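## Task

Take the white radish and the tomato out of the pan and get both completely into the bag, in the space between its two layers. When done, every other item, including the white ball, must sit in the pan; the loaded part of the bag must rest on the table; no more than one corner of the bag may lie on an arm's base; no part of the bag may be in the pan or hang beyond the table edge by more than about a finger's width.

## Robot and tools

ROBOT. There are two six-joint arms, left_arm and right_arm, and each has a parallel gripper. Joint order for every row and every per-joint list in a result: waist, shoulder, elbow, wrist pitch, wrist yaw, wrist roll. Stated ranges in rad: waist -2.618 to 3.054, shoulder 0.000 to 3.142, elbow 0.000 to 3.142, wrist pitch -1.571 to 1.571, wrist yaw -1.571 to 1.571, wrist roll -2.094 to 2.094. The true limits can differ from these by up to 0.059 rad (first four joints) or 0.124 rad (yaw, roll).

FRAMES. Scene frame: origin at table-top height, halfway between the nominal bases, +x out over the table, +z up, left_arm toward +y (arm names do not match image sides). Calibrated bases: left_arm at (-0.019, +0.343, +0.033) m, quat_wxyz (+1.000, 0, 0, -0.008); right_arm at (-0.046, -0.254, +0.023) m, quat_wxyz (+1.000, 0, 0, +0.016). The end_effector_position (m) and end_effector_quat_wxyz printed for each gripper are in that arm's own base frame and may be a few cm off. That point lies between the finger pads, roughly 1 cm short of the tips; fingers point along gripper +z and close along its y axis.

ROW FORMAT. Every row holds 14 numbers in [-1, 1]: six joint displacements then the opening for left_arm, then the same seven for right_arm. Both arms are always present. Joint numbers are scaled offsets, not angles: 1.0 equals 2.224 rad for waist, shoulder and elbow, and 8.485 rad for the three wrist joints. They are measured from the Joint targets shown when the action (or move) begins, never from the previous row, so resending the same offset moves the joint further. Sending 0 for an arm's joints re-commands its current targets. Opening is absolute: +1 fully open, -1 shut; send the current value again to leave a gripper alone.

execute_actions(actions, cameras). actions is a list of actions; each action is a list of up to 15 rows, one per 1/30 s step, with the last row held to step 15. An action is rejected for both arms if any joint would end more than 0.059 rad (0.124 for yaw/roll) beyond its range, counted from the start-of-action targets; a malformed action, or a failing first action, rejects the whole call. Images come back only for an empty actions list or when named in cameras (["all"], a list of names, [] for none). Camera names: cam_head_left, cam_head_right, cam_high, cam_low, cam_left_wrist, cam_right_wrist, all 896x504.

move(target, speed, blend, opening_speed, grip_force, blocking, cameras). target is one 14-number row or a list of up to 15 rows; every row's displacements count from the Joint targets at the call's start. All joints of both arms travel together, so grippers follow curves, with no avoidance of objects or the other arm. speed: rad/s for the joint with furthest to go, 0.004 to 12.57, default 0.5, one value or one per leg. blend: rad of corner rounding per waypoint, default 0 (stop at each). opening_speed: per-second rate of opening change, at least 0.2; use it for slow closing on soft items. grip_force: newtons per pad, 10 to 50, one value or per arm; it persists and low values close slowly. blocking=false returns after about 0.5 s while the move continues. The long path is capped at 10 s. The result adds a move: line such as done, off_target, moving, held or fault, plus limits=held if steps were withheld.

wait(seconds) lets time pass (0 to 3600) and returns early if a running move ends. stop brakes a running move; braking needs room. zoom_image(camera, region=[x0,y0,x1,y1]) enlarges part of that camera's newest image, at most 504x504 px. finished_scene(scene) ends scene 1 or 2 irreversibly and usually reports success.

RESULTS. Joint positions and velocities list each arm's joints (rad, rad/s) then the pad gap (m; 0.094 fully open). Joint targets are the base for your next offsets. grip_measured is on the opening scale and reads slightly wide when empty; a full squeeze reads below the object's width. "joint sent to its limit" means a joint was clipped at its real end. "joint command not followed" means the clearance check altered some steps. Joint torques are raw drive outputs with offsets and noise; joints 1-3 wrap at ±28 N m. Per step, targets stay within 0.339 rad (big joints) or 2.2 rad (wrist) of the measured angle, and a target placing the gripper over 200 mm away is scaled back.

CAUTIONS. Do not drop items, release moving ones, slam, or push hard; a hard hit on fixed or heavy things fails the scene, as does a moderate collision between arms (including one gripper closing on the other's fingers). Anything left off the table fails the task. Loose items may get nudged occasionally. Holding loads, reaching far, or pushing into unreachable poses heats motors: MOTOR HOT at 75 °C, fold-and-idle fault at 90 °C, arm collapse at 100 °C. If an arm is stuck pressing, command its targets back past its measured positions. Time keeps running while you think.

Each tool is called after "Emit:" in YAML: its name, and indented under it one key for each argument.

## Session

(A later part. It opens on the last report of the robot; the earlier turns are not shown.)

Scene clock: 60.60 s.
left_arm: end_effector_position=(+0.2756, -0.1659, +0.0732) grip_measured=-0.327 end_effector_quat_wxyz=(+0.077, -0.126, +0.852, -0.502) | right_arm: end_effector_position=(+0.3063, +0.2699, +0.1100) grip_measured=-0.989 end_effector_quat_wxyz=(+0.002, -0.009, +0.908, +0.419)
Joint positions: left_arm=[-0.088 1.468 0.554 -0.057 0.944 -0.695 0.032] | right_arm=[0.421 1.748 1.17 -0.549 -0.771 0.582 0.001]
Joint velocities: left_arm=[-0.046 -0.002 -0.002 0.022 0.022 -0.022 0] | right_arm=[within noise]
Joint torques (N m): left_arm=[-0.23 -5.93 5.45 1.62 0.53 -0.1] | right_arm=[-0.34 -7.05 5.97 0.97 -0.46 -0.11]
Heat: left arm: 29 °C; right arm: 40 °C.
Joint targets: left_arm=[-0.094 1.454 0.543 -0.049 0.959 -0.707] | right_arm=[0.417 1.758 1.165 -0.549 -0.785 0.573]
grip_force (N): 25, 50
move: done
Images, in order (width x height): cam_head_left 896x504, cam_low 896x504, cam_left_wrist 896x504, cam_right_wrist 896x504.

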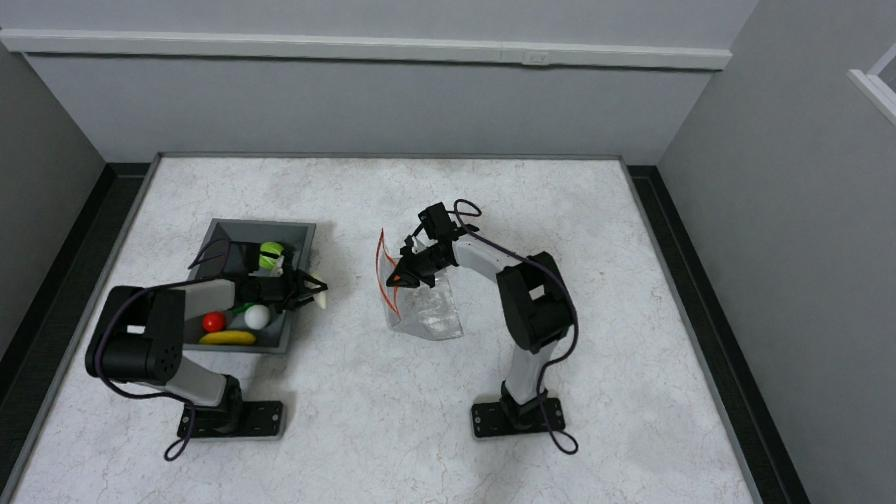

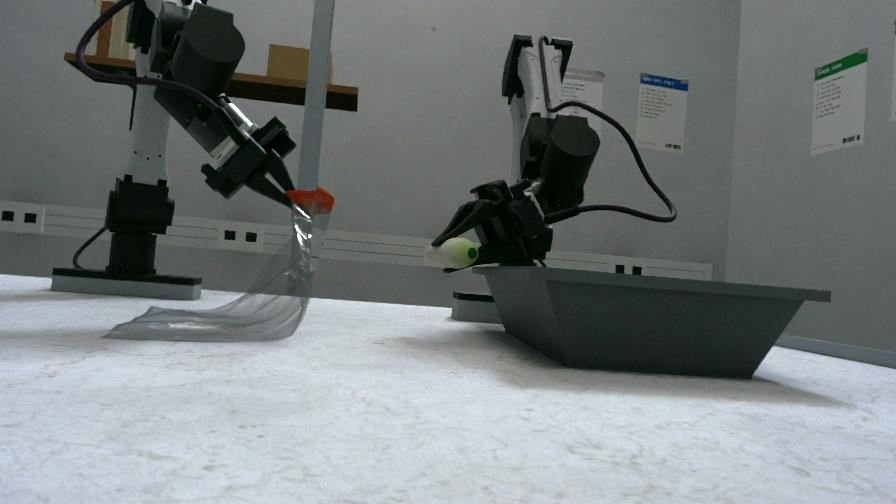

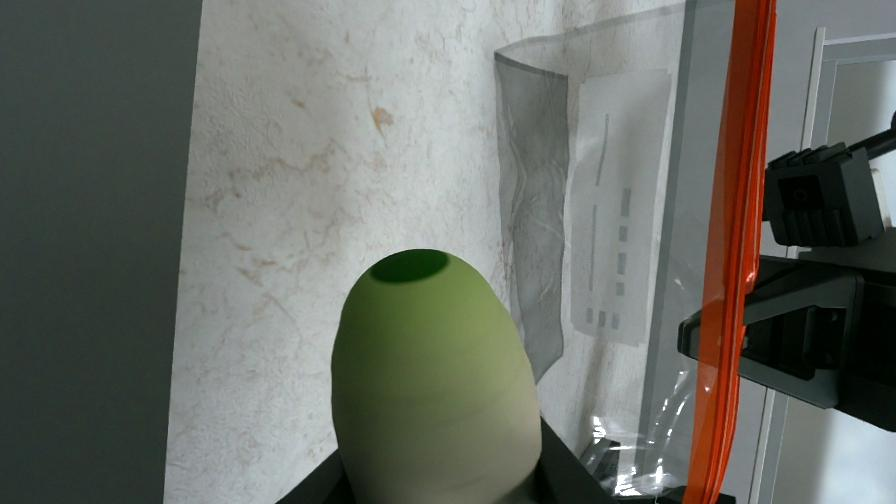

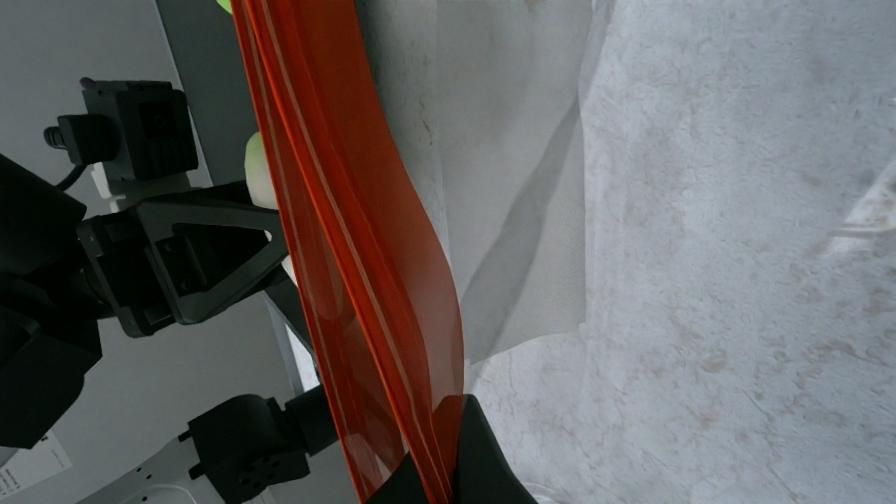

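Emit:
move:
  target:
    - [0,-0.0841,0.116,-0.0524,0,0.0421,-0.9,0,0,0,0,0,0,-1]
    - [-0.1398,0.1551,0.1259,0.1208,0.0206,0.0833,-0.9,0,0,0,0,0,0,-1]
  speed: 0.7
  blend: [0.1,0]
  cameras: ["cam_low","cam_left_wrist","cam_right_wrist","cam_head_left","cam_high"]

Emit:
zoom_image:
  camera: "cam_low"
  region: [200, 120, 500, 350]

Emit:
zoom_image:
  camera: "cam_head_left"
  region: [260, 200, 480, 370]

Emit:
zoom_image:
  camera: "cam_high"
  region: [320, 100, 520, 300]

Scene clock: 66.27 s.
left_arm: end_effector_position=(+0.3180, -0.3047, +0.1991) grip_measured=-0.327 end_effector_quat_wxyz=(+0.505, +0.482, +0.520, -0.492) | right_arm: end_effector_position=(+0.3062, +0.2700, +0.1100) grip_measured=-0.989 end_effector_quat_wxyz=(+0.002, -0.010, +0.908, +0.420)
Joint positions: left_arm=[-0.401 1.783 0.801 0.968 1.118 -0.013 0.032] | right_arm=[0.421 1.748 1.17 -0.549 -0.771 0.582 0.001]
Joint torques (N m): left_arm=[-0.1 -6.57 8.77 2.07 0.19 0.07] | right_arm=[-0.31 -7.05 5.97 0.97 -0.46 -0.09]
Heat: left arm: 29 °C; right arm: 40 °C.
Joint targets: left_arm=[-0.405 1.799 0.823 0.976 1.134 0.000] | right_arm=[0.417 1.758 1.165 -0.549 -0.784 0.574]
grip_force (N): 25, 50
move: done
Images, in order (width x height): cam_head_left 896x504, cam_high 896x504, cam_low 896x504, cam_left_wrist 896x504, cam_right_wrist 896x504.

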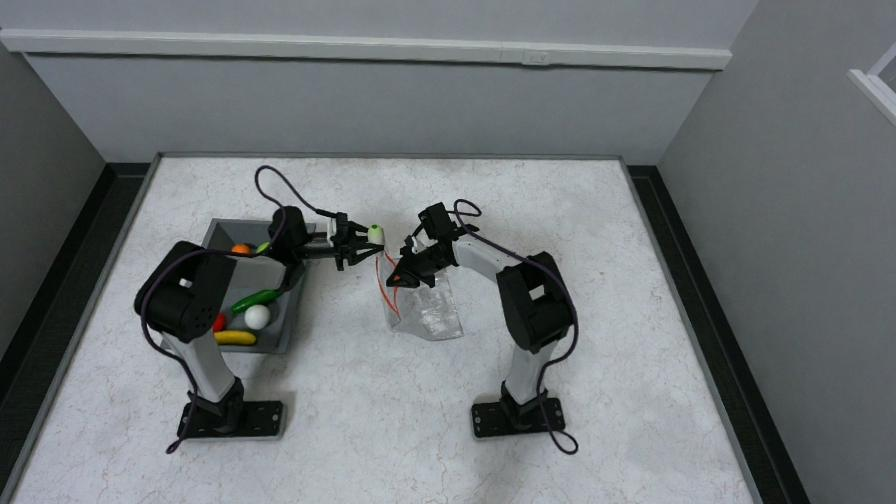

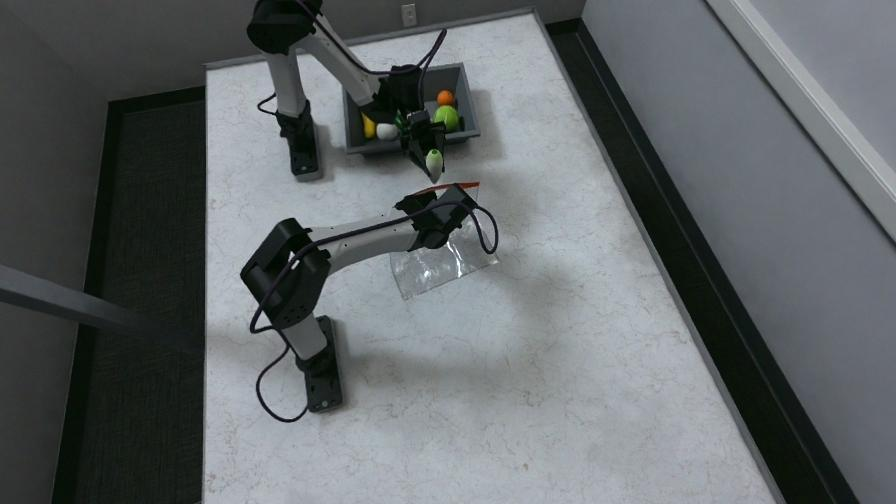

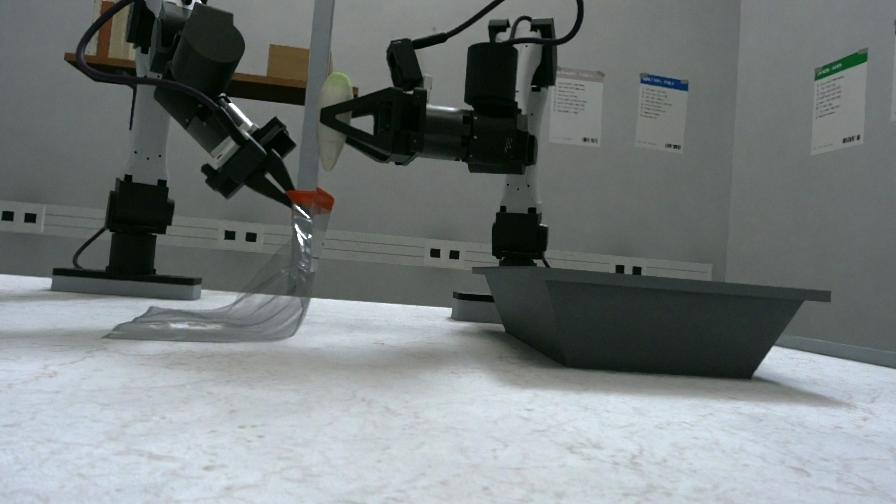

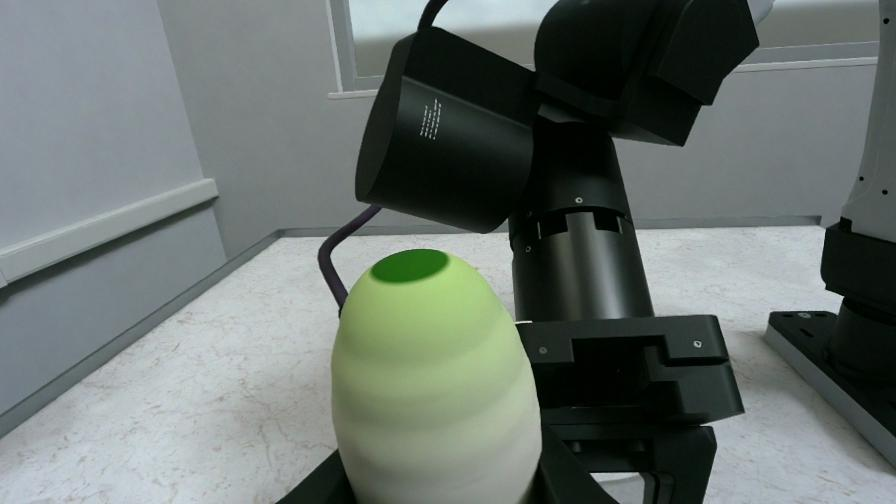

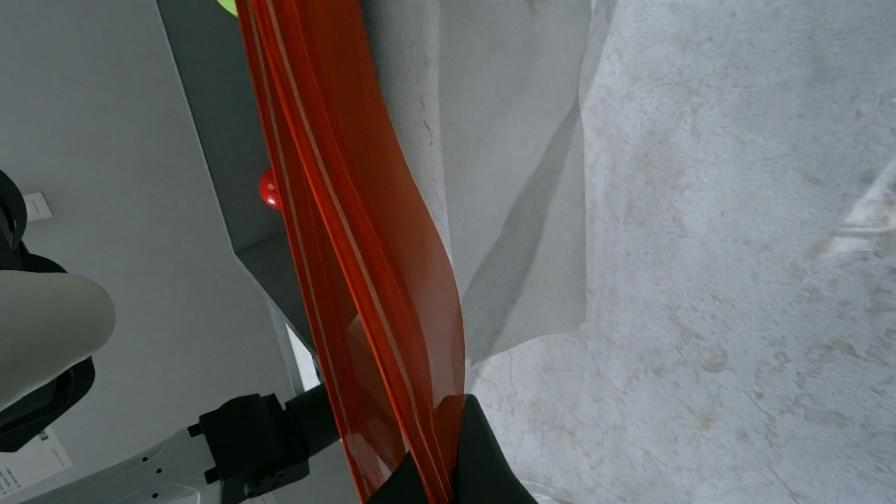

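Scaled by 1.680 from the camera's image (finer frame: 1280x720).

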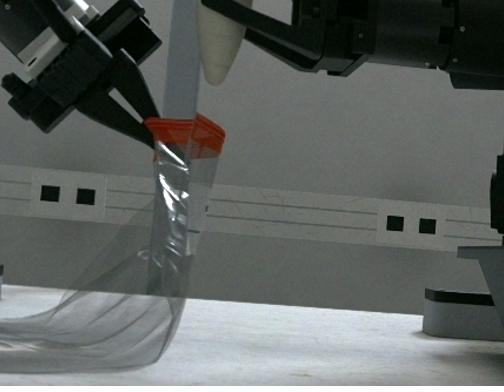

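Scaled by 2.291 from the camera's image (finer frame: 1280x720).

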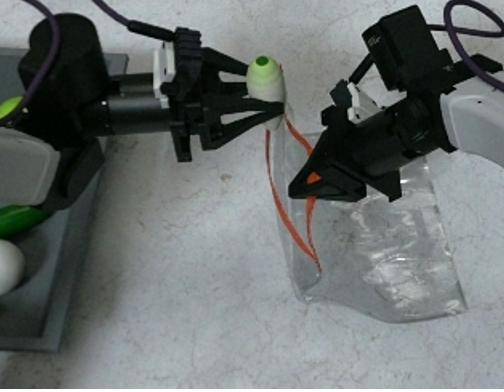

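Scaled by 2.520 from the camera's image (finer frame: 1280x720).

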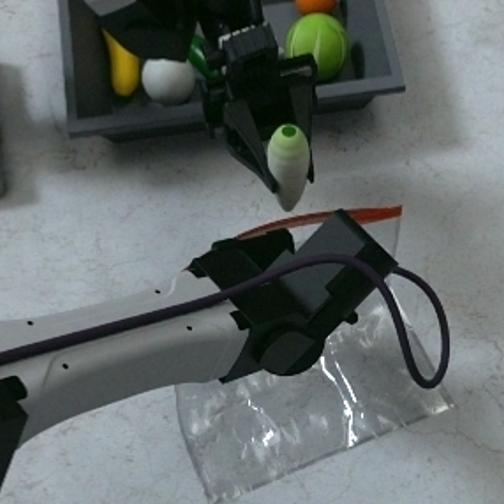

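Emit:
move:
  target:
    - [-0.006,0.0461,0.0236,0.0059,0,0,-0.9,0,0,0,0,0,0,-1]
    - [-0.006,0.1367,0.0045,0.0346,0,0,-0.9,0,0,0,0,0,0,-1]
  speed: 0.35
  blend: [0.02,0]
  cameras: ["cam_low","cam_right_wrist","cam_head_left","cam_high"]

Emit:
zoom_image:
  camera: "cam_low"
  region: [200, 120, 500, 350]

Emit:
zoom_image:
  camera: "cam_head_left"
  region: [260, 200, 480, 370]

Emit:
zoom_image:
  camera: "cam_high"
  region: [370, 130, 490, 250]

Scene clock: 69.53 s.
left_arm: end_effector_position=(+0.3360, -0.3175, +0.1320) grip_measured=-0.327 end_effector_quat_wxyz=(+0.511, +0.489, +0.508, -0.492) | right_arm: end_effector_position=(+0.3062, +0.2699, +0.1100) grip_measured=-0.989 end_effector_quat_wxyz=(+0.002, -0.009, +0.908, +0.420)
Joint positions: left_arm=[-0.411 2.087 0.84 1.262 1.121 -0.012 0.032] | right_arm=[0.421 1.748 1.17 -0.549 -0.771 0.582 0.001]
Joint torques (N m): left_arm=[-0.31 -7.97 4.53 2.05 0.14 0.06] | right_arm=[-0.32 -7.04 5.97 0.97 -0.47 -0.09]
Heat: left arm: 29 °C; right arm: 40 °C.
Joint targets: left_arm=[-0.418 2.103 0.833 1.269 1.134 0.000] | right_arm=[0.417 1.758 1.165 -0.549 -0.784 0.574]
grip_force (N): 25, 50
move: done
Images, in order (width x height): cam_head_left 896x504, cam_high 896x504, cam_low 896x504, cam_right_wrist 896x504.

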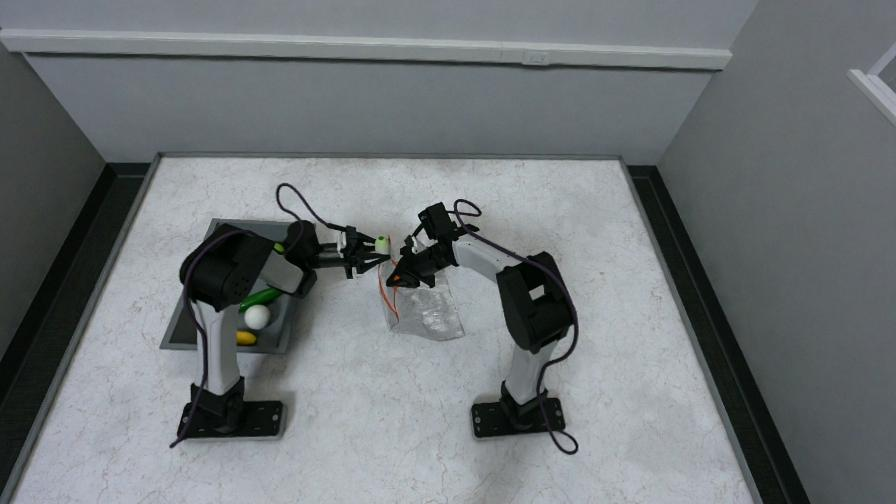

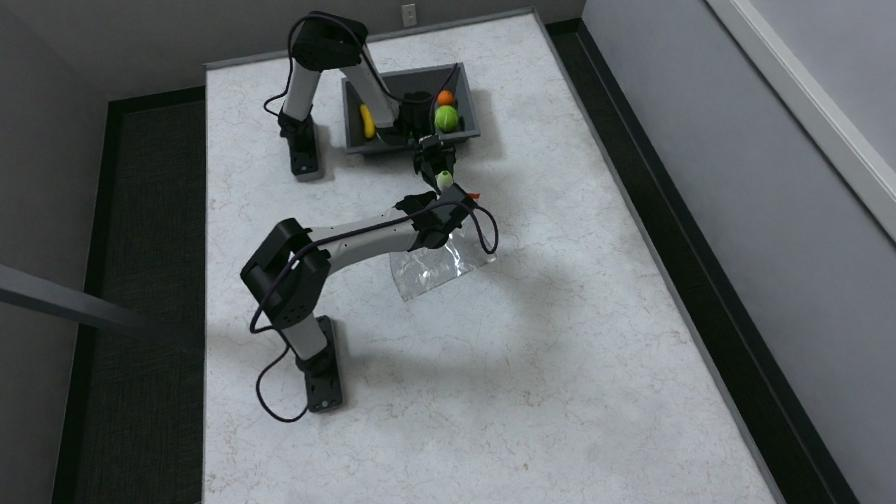

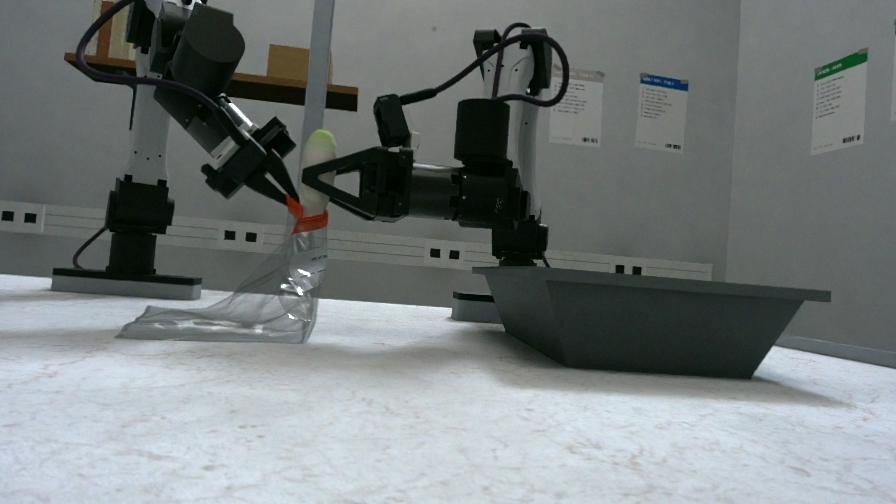

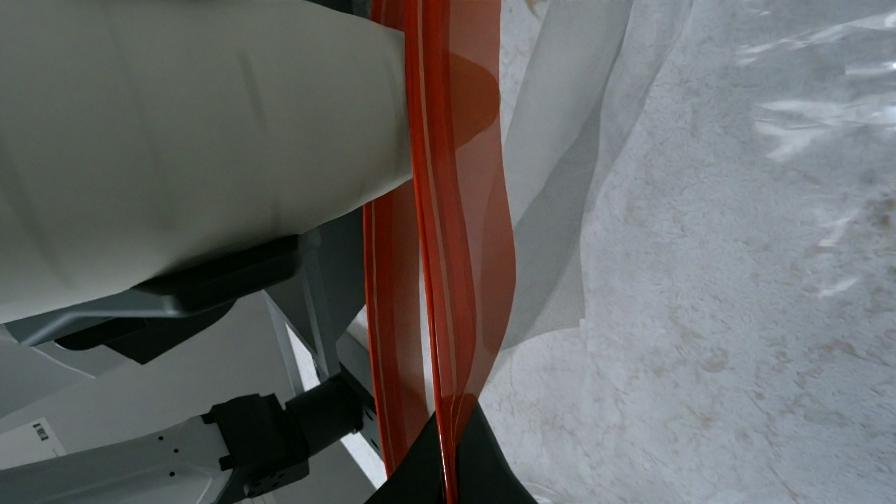

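Scaled by 1.680 from the camera's image (finer frame: 1280x720).

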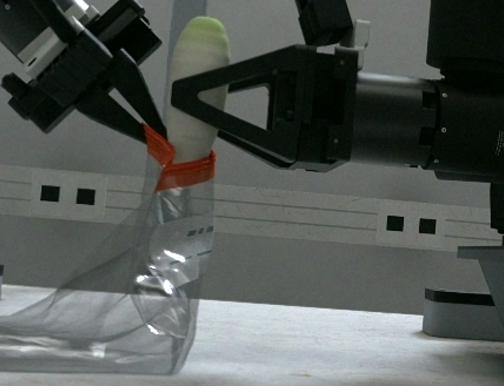

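Scaled by 2.291 from the camera's image (finer frame: 1280x720).

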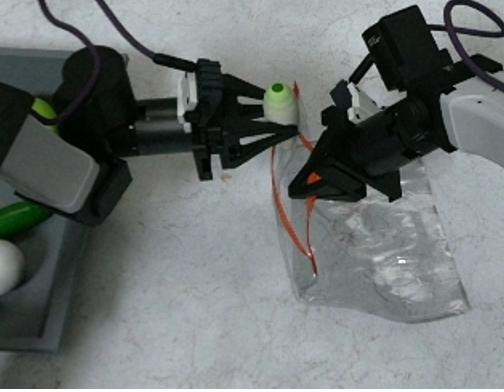

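Scaled by 4.200 from the camera's image (finer frame: 1280x720).

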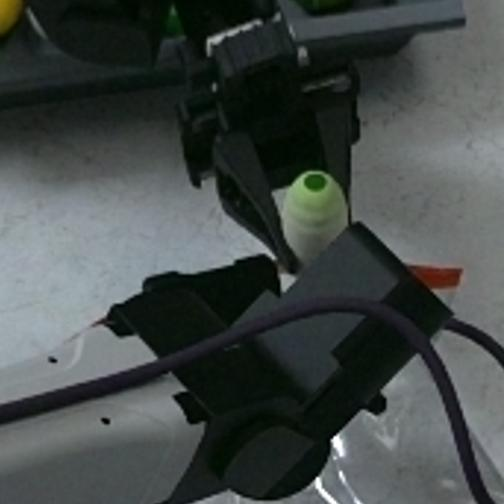

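Emit:
move:
  target:
    - [0,0.073,0.0033,0.0184,0,0,-0.9,0,0,0,0,0,0,-1]
    - [0,0.073,0.0033,0.0184,0,0,0.05,0,0,0,0,0,0,-1]
  speed: 0.3
  opening_speed: 1.5
  cameras: ["cam_low","cam_right_wrist","cam_head_left","cam_left_wrist"]

Emit:
zoom_image:
  camera: "cam_low"
  region: [200, 120, 500, 350]

Emit:
zoom_image:
  camera: "cam_head_left"
  region: [260, 200, 480, 370]

Scene clock: 72.57 s.
left_arm: end_effector_position=(+0.3352, -0.3172, +0.0887) grip_measured=+0.048 end_effector_quat_wxyz=(+0.510, +0.489, +0.508, -0.492) | right_arm: end_effector_position=(+0.3061, +0.2699, +0.1099) grip_measured=-0.989 end_effector_quat_wxyz=(+0.002, -0.009, +0.908, +0.419)
Joint positions: left_arm=[-0.411 2.249 0.84 1.42 1.121 -0.012 0.049] | right_arm=[0.421 1.748 1.17 -0.55 -0.771 0.582 0.001]
Joint torques (N m): left_arm=[-0.31 -8.25 4.3 2.01 0.14 0.05] | right_arm=[-0.34 -7.06 5.97 0.97 -0.46 -0.1]
Heat: left arm: 29 °C; right arm: 39 °C.
Joint targets: left_arm=[-0.418 2.265 0.840 1.426 1.134 0.000] | right_arm=[0.417 1.758 1.165 -0.549 -0.784 0.573]
grip_force (N): 25, 50
move: done
Images, in order (width x height): cam_head_left 896x504, cam_low 896x504, cam_left_wrist 896x504, cam_right_wrist 896x504.

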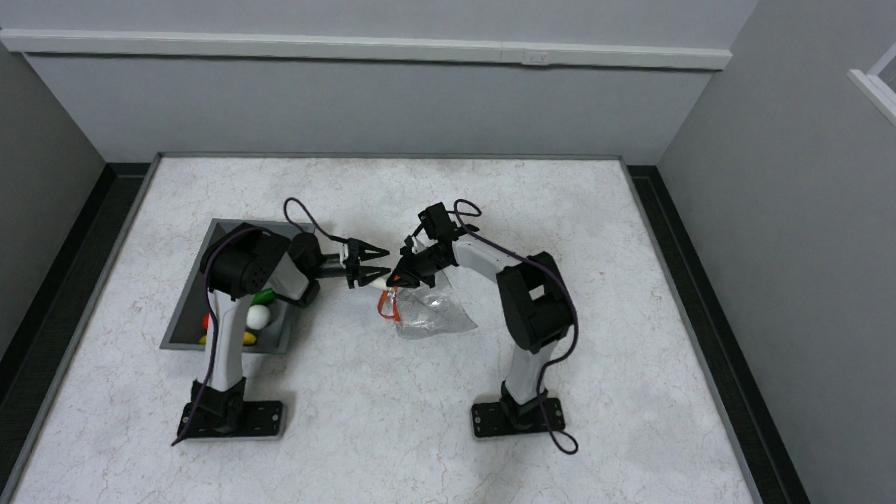

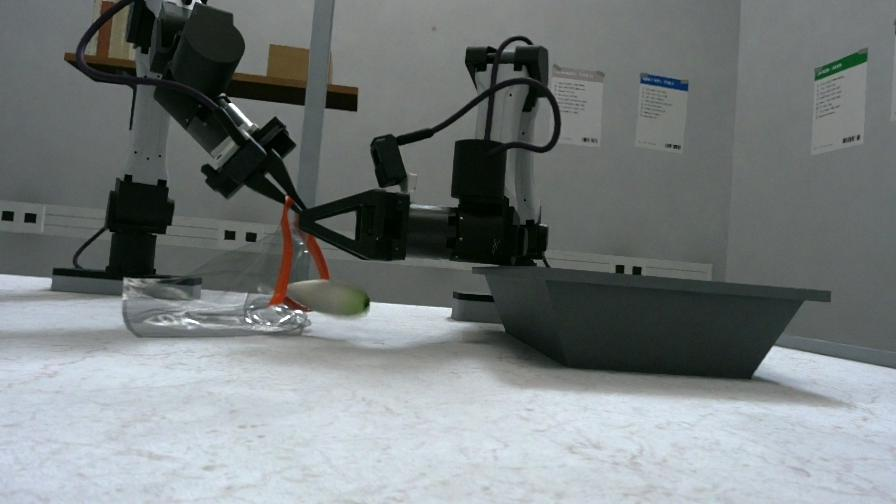

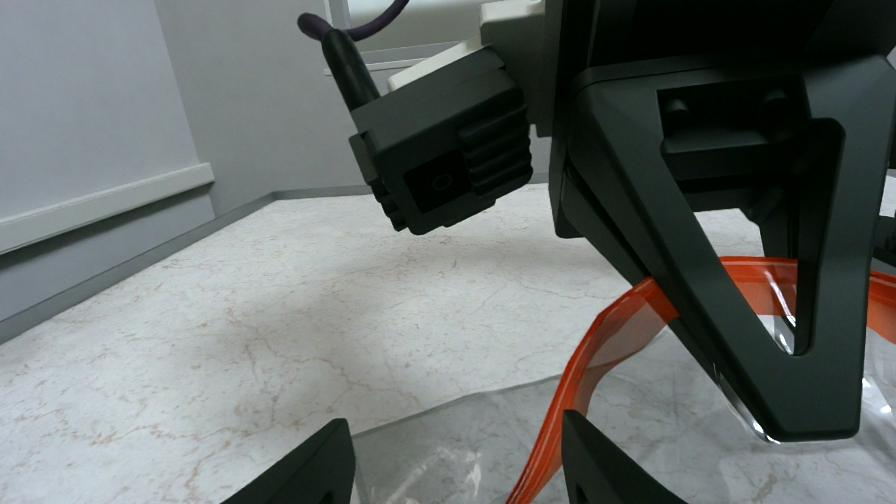

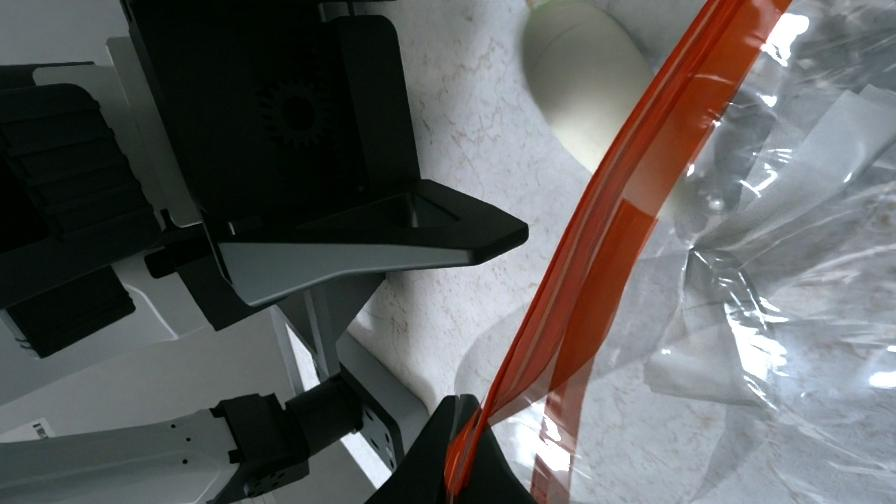

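Scaled by 1.680 from the camera's image (finer frame: 1280x720).

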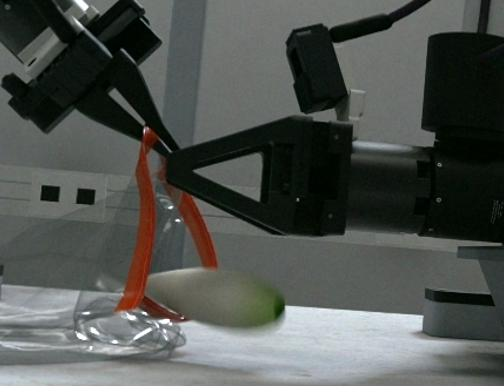

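Scaled by 2.291 from the camera's image (finer frame: 1280x720).

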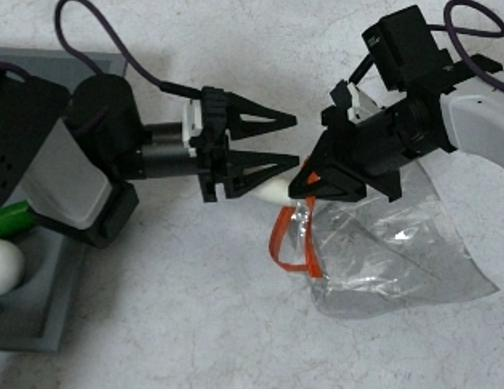

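Emit:
wait:
  seconds: 0.3
  cameras: ["cam_low","cam_right_wrist","cam_head_left","cam_left_wrist","cam_high"]

Emit:
zoom_image:
  camera: "cam_low"
  region: [200, 120, 500, 350]

Emit:
zoom_image:
  camera: "cam_head_left"
  region: [260, 200, 480, 370]

Emit:
zoom_image:
  camera: "cam_high"
  region: [340, 130, 500, 300]

Scene clock: 73.17 s.
left_arm: end_effector_position=(+0.3352, -0.3172, +0.0887) grip_measured=+0.048 end_effector_quat_wxyz=(+0.510, +0.489, +0.508, -0.492) | right_arm: end_effector_position=(+0.3061, +0.2699, +0.1099) grip_measured=-0.989 end_effector_quat_wxyz=(+0.002, -0.009, +0.908, +0.419)
Joint positions: left_arm=[-0.411 2.249 0.84 1.42 1.121 -0.012 0.049] | right_arm=[0.421 1.748 1.17 -0.55 -0.771 0.582 0.001]
Joint torques (N m): left_arm=[-0.29 -8.23 4.29 2.03 0.13 0.06] | right_arm=[-0.32 -7.04 5.97 0.98 -0.46 -0.1]
Heat: left arm: 30 °C; right arm: 39 °C.
Joint targets: left_arm=[-0.418 2.265 0.840 1.426 1.134 0.000] | right_arm=[0.417 1.758 1.165 -0.549 -0.784 0.573]
Tool commands: left_gripper/opening=+0.05 right_gripper/opening=-1.0
grip_force (N): 25, 50
wait: 0.30 s; at rest from the start
Images, in order (width x height): cam_head_left 896x504, cam_high 896x504, cam_low 896x504, cam_left_wrist 896x504, cam_right_wrist 896x504.

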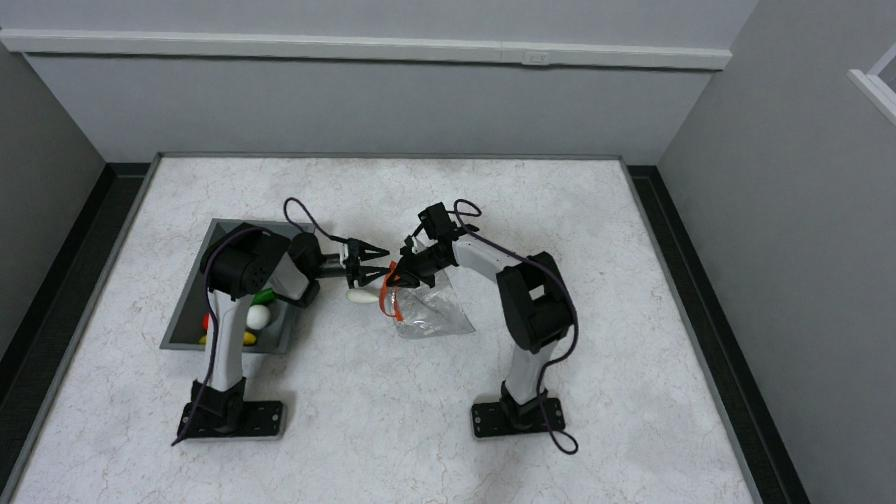

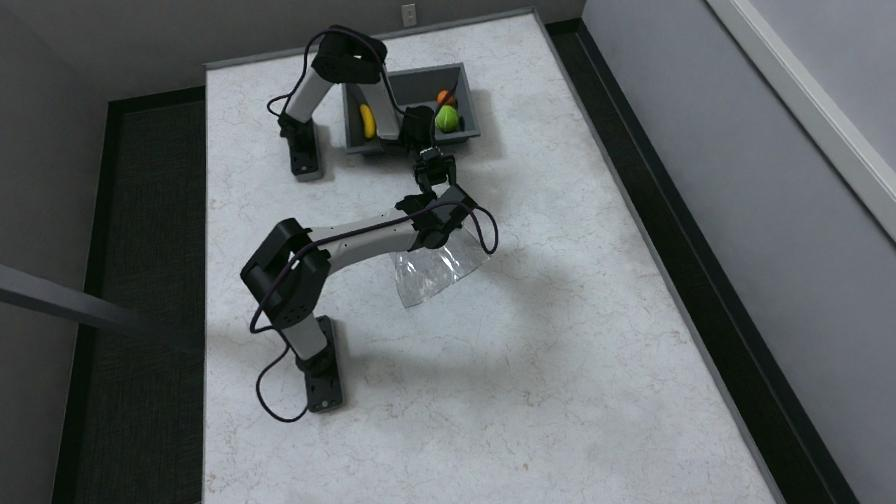

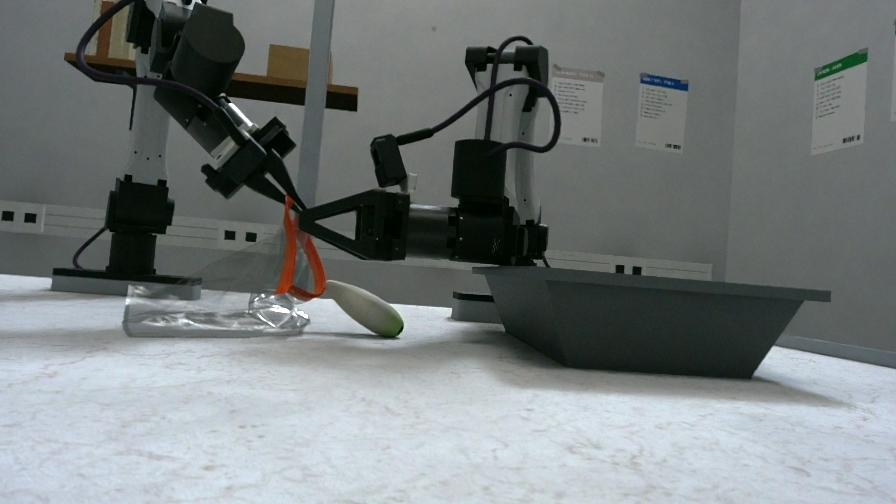

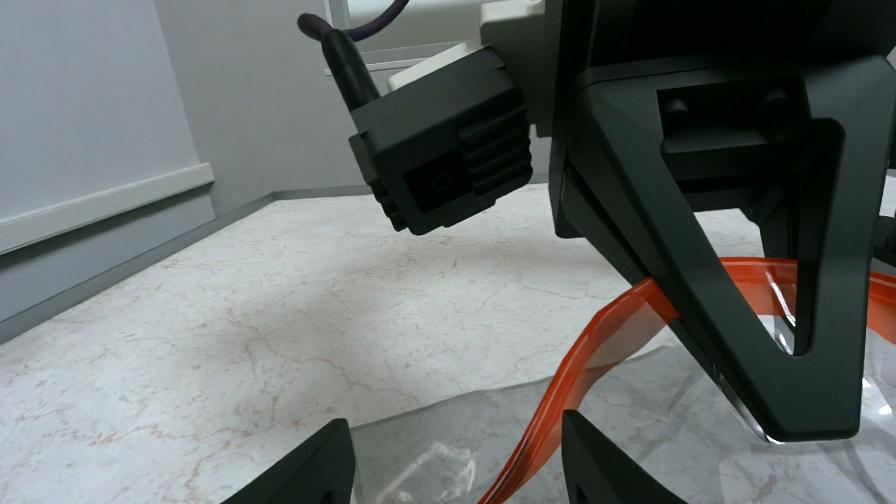

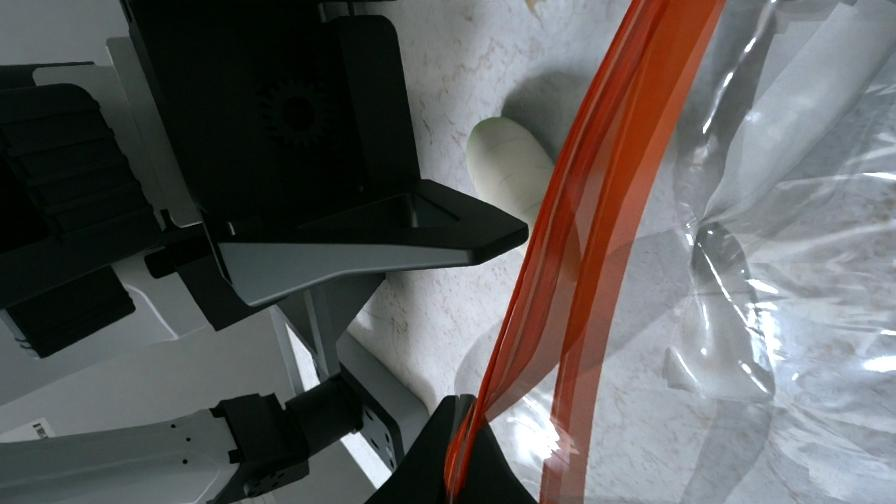

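Scaled by 1.680 from the camera's image (finer frame: 1280x720).

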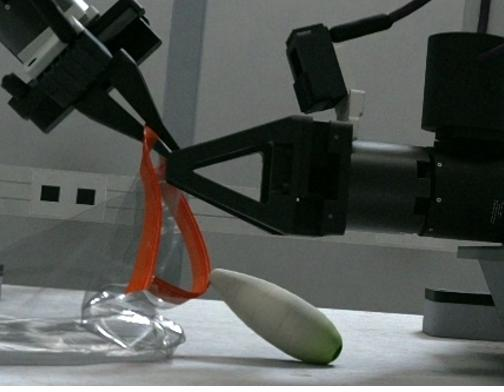

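Scaled by 2.291 from the camera's image (finer frame: 1280x720).

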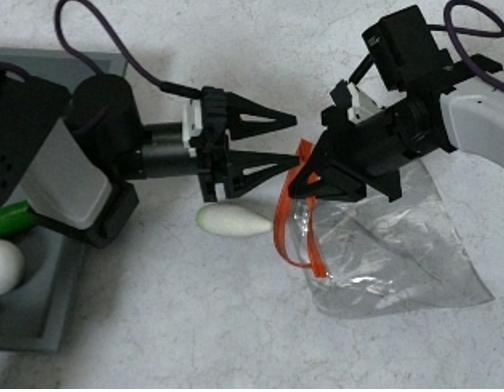

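Scaled by 2.965 from the camera's image (finer frame: 1280x720).

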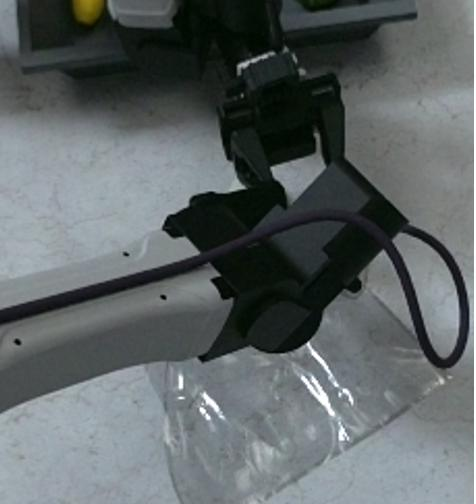

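Emit:
move:
  target:
    - [0.1457,-0.4487,-0.0175,-0.2263,-0.0206,-0.0412,0.2,0,0,0,0,0,0,-1]
    - [0.013,-0.2257,0.0931,-0.226,-0.0616,0.1162,0.2,0,0,0,0,0,0,-1]
  speed: 1.0
  blend: [0.15,0]
  cameras: ["cam_low","cam_head_left","cam_left_wrist"]

Emit:
zoom_image:
  camera: "cam_low"
  region: [200, 120, 500, 350]

Emit:
zoom_image:
  camera: "cam_head_left"
  region: [260, 200, 480, 370]

Scene clock: 80.03 s.
left_arm: end_effector_position=(+0.3017, -0.2330, +0.0562) grip_measured=+0.198 end_effector_quat_wxyz=(+0.254, +0.631, +0.692, -0.241) | right_arm: end_effector_position=(+0.3060, +0.2699, +0.1100) grip_measured=-0.989 end_effector_quat_wxyz=(+0.002, -0.010, +0.908, +0.420)
Joint positions: left_arm=[-0.385 1.748 1.027 -0.482 0.629 0.973 0.056] | right_arm=[0.421 1.748 1.17 -0.55 -0.772 0.582 0.001]
Joint torques (N m): left_arm=[-0.1 -6.43 8.84 1.01 0.19 0.05] | right_arm=[-0.34 -7.05 5.97 0.97 -0.46 -0.1]
Heat: left arm: 30 °C; right arm: 39 °C.
Joint targets: left_arm=[-0.389 1.763 1.047 -0.492 0.612 0.986] | right_arm=[0.417 1.758 1.165 -0.549 -0.785 0.573]
grip_force (N): 25, 50
move: done
Images, in order (width x height): cam_head_left 896x504, cam_low 896x504, cam_left_wrist 896x504.

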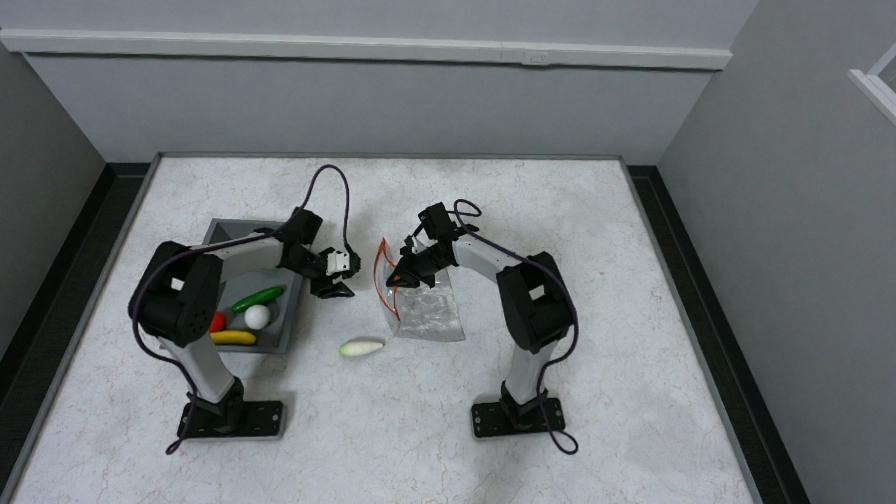

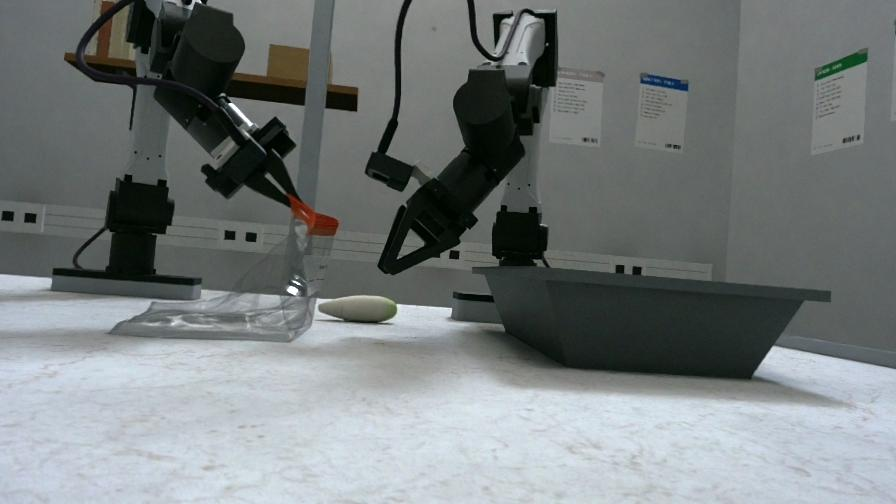

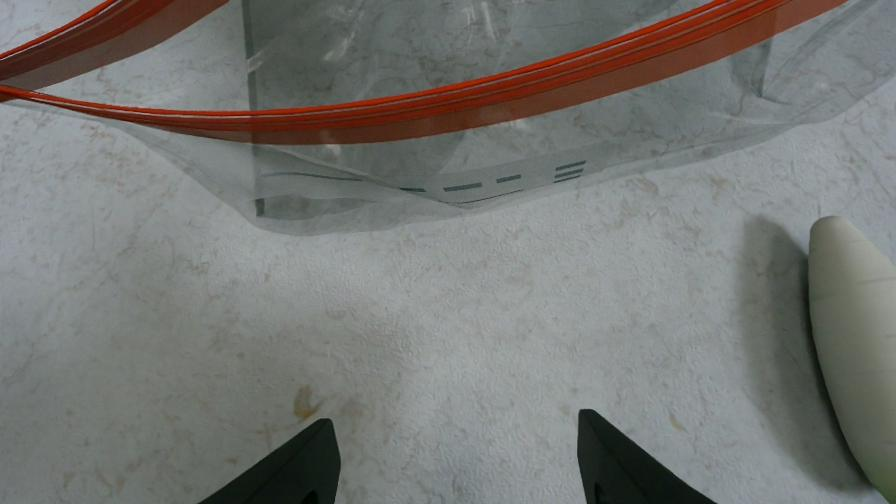

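Scaled by 1.680 from the camera's image (finer frame: 1280x720).

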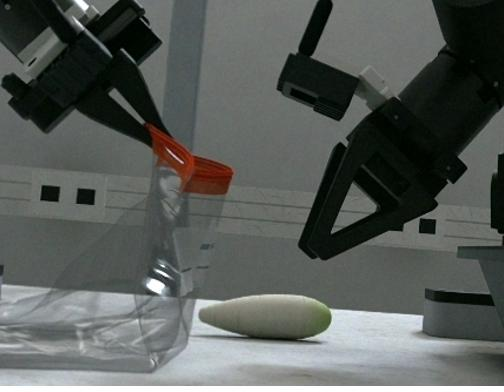

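Scaled by 2.291 from the camera's image (finer frame: 1280x720).

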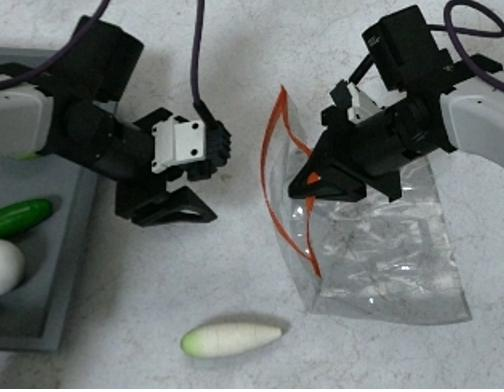

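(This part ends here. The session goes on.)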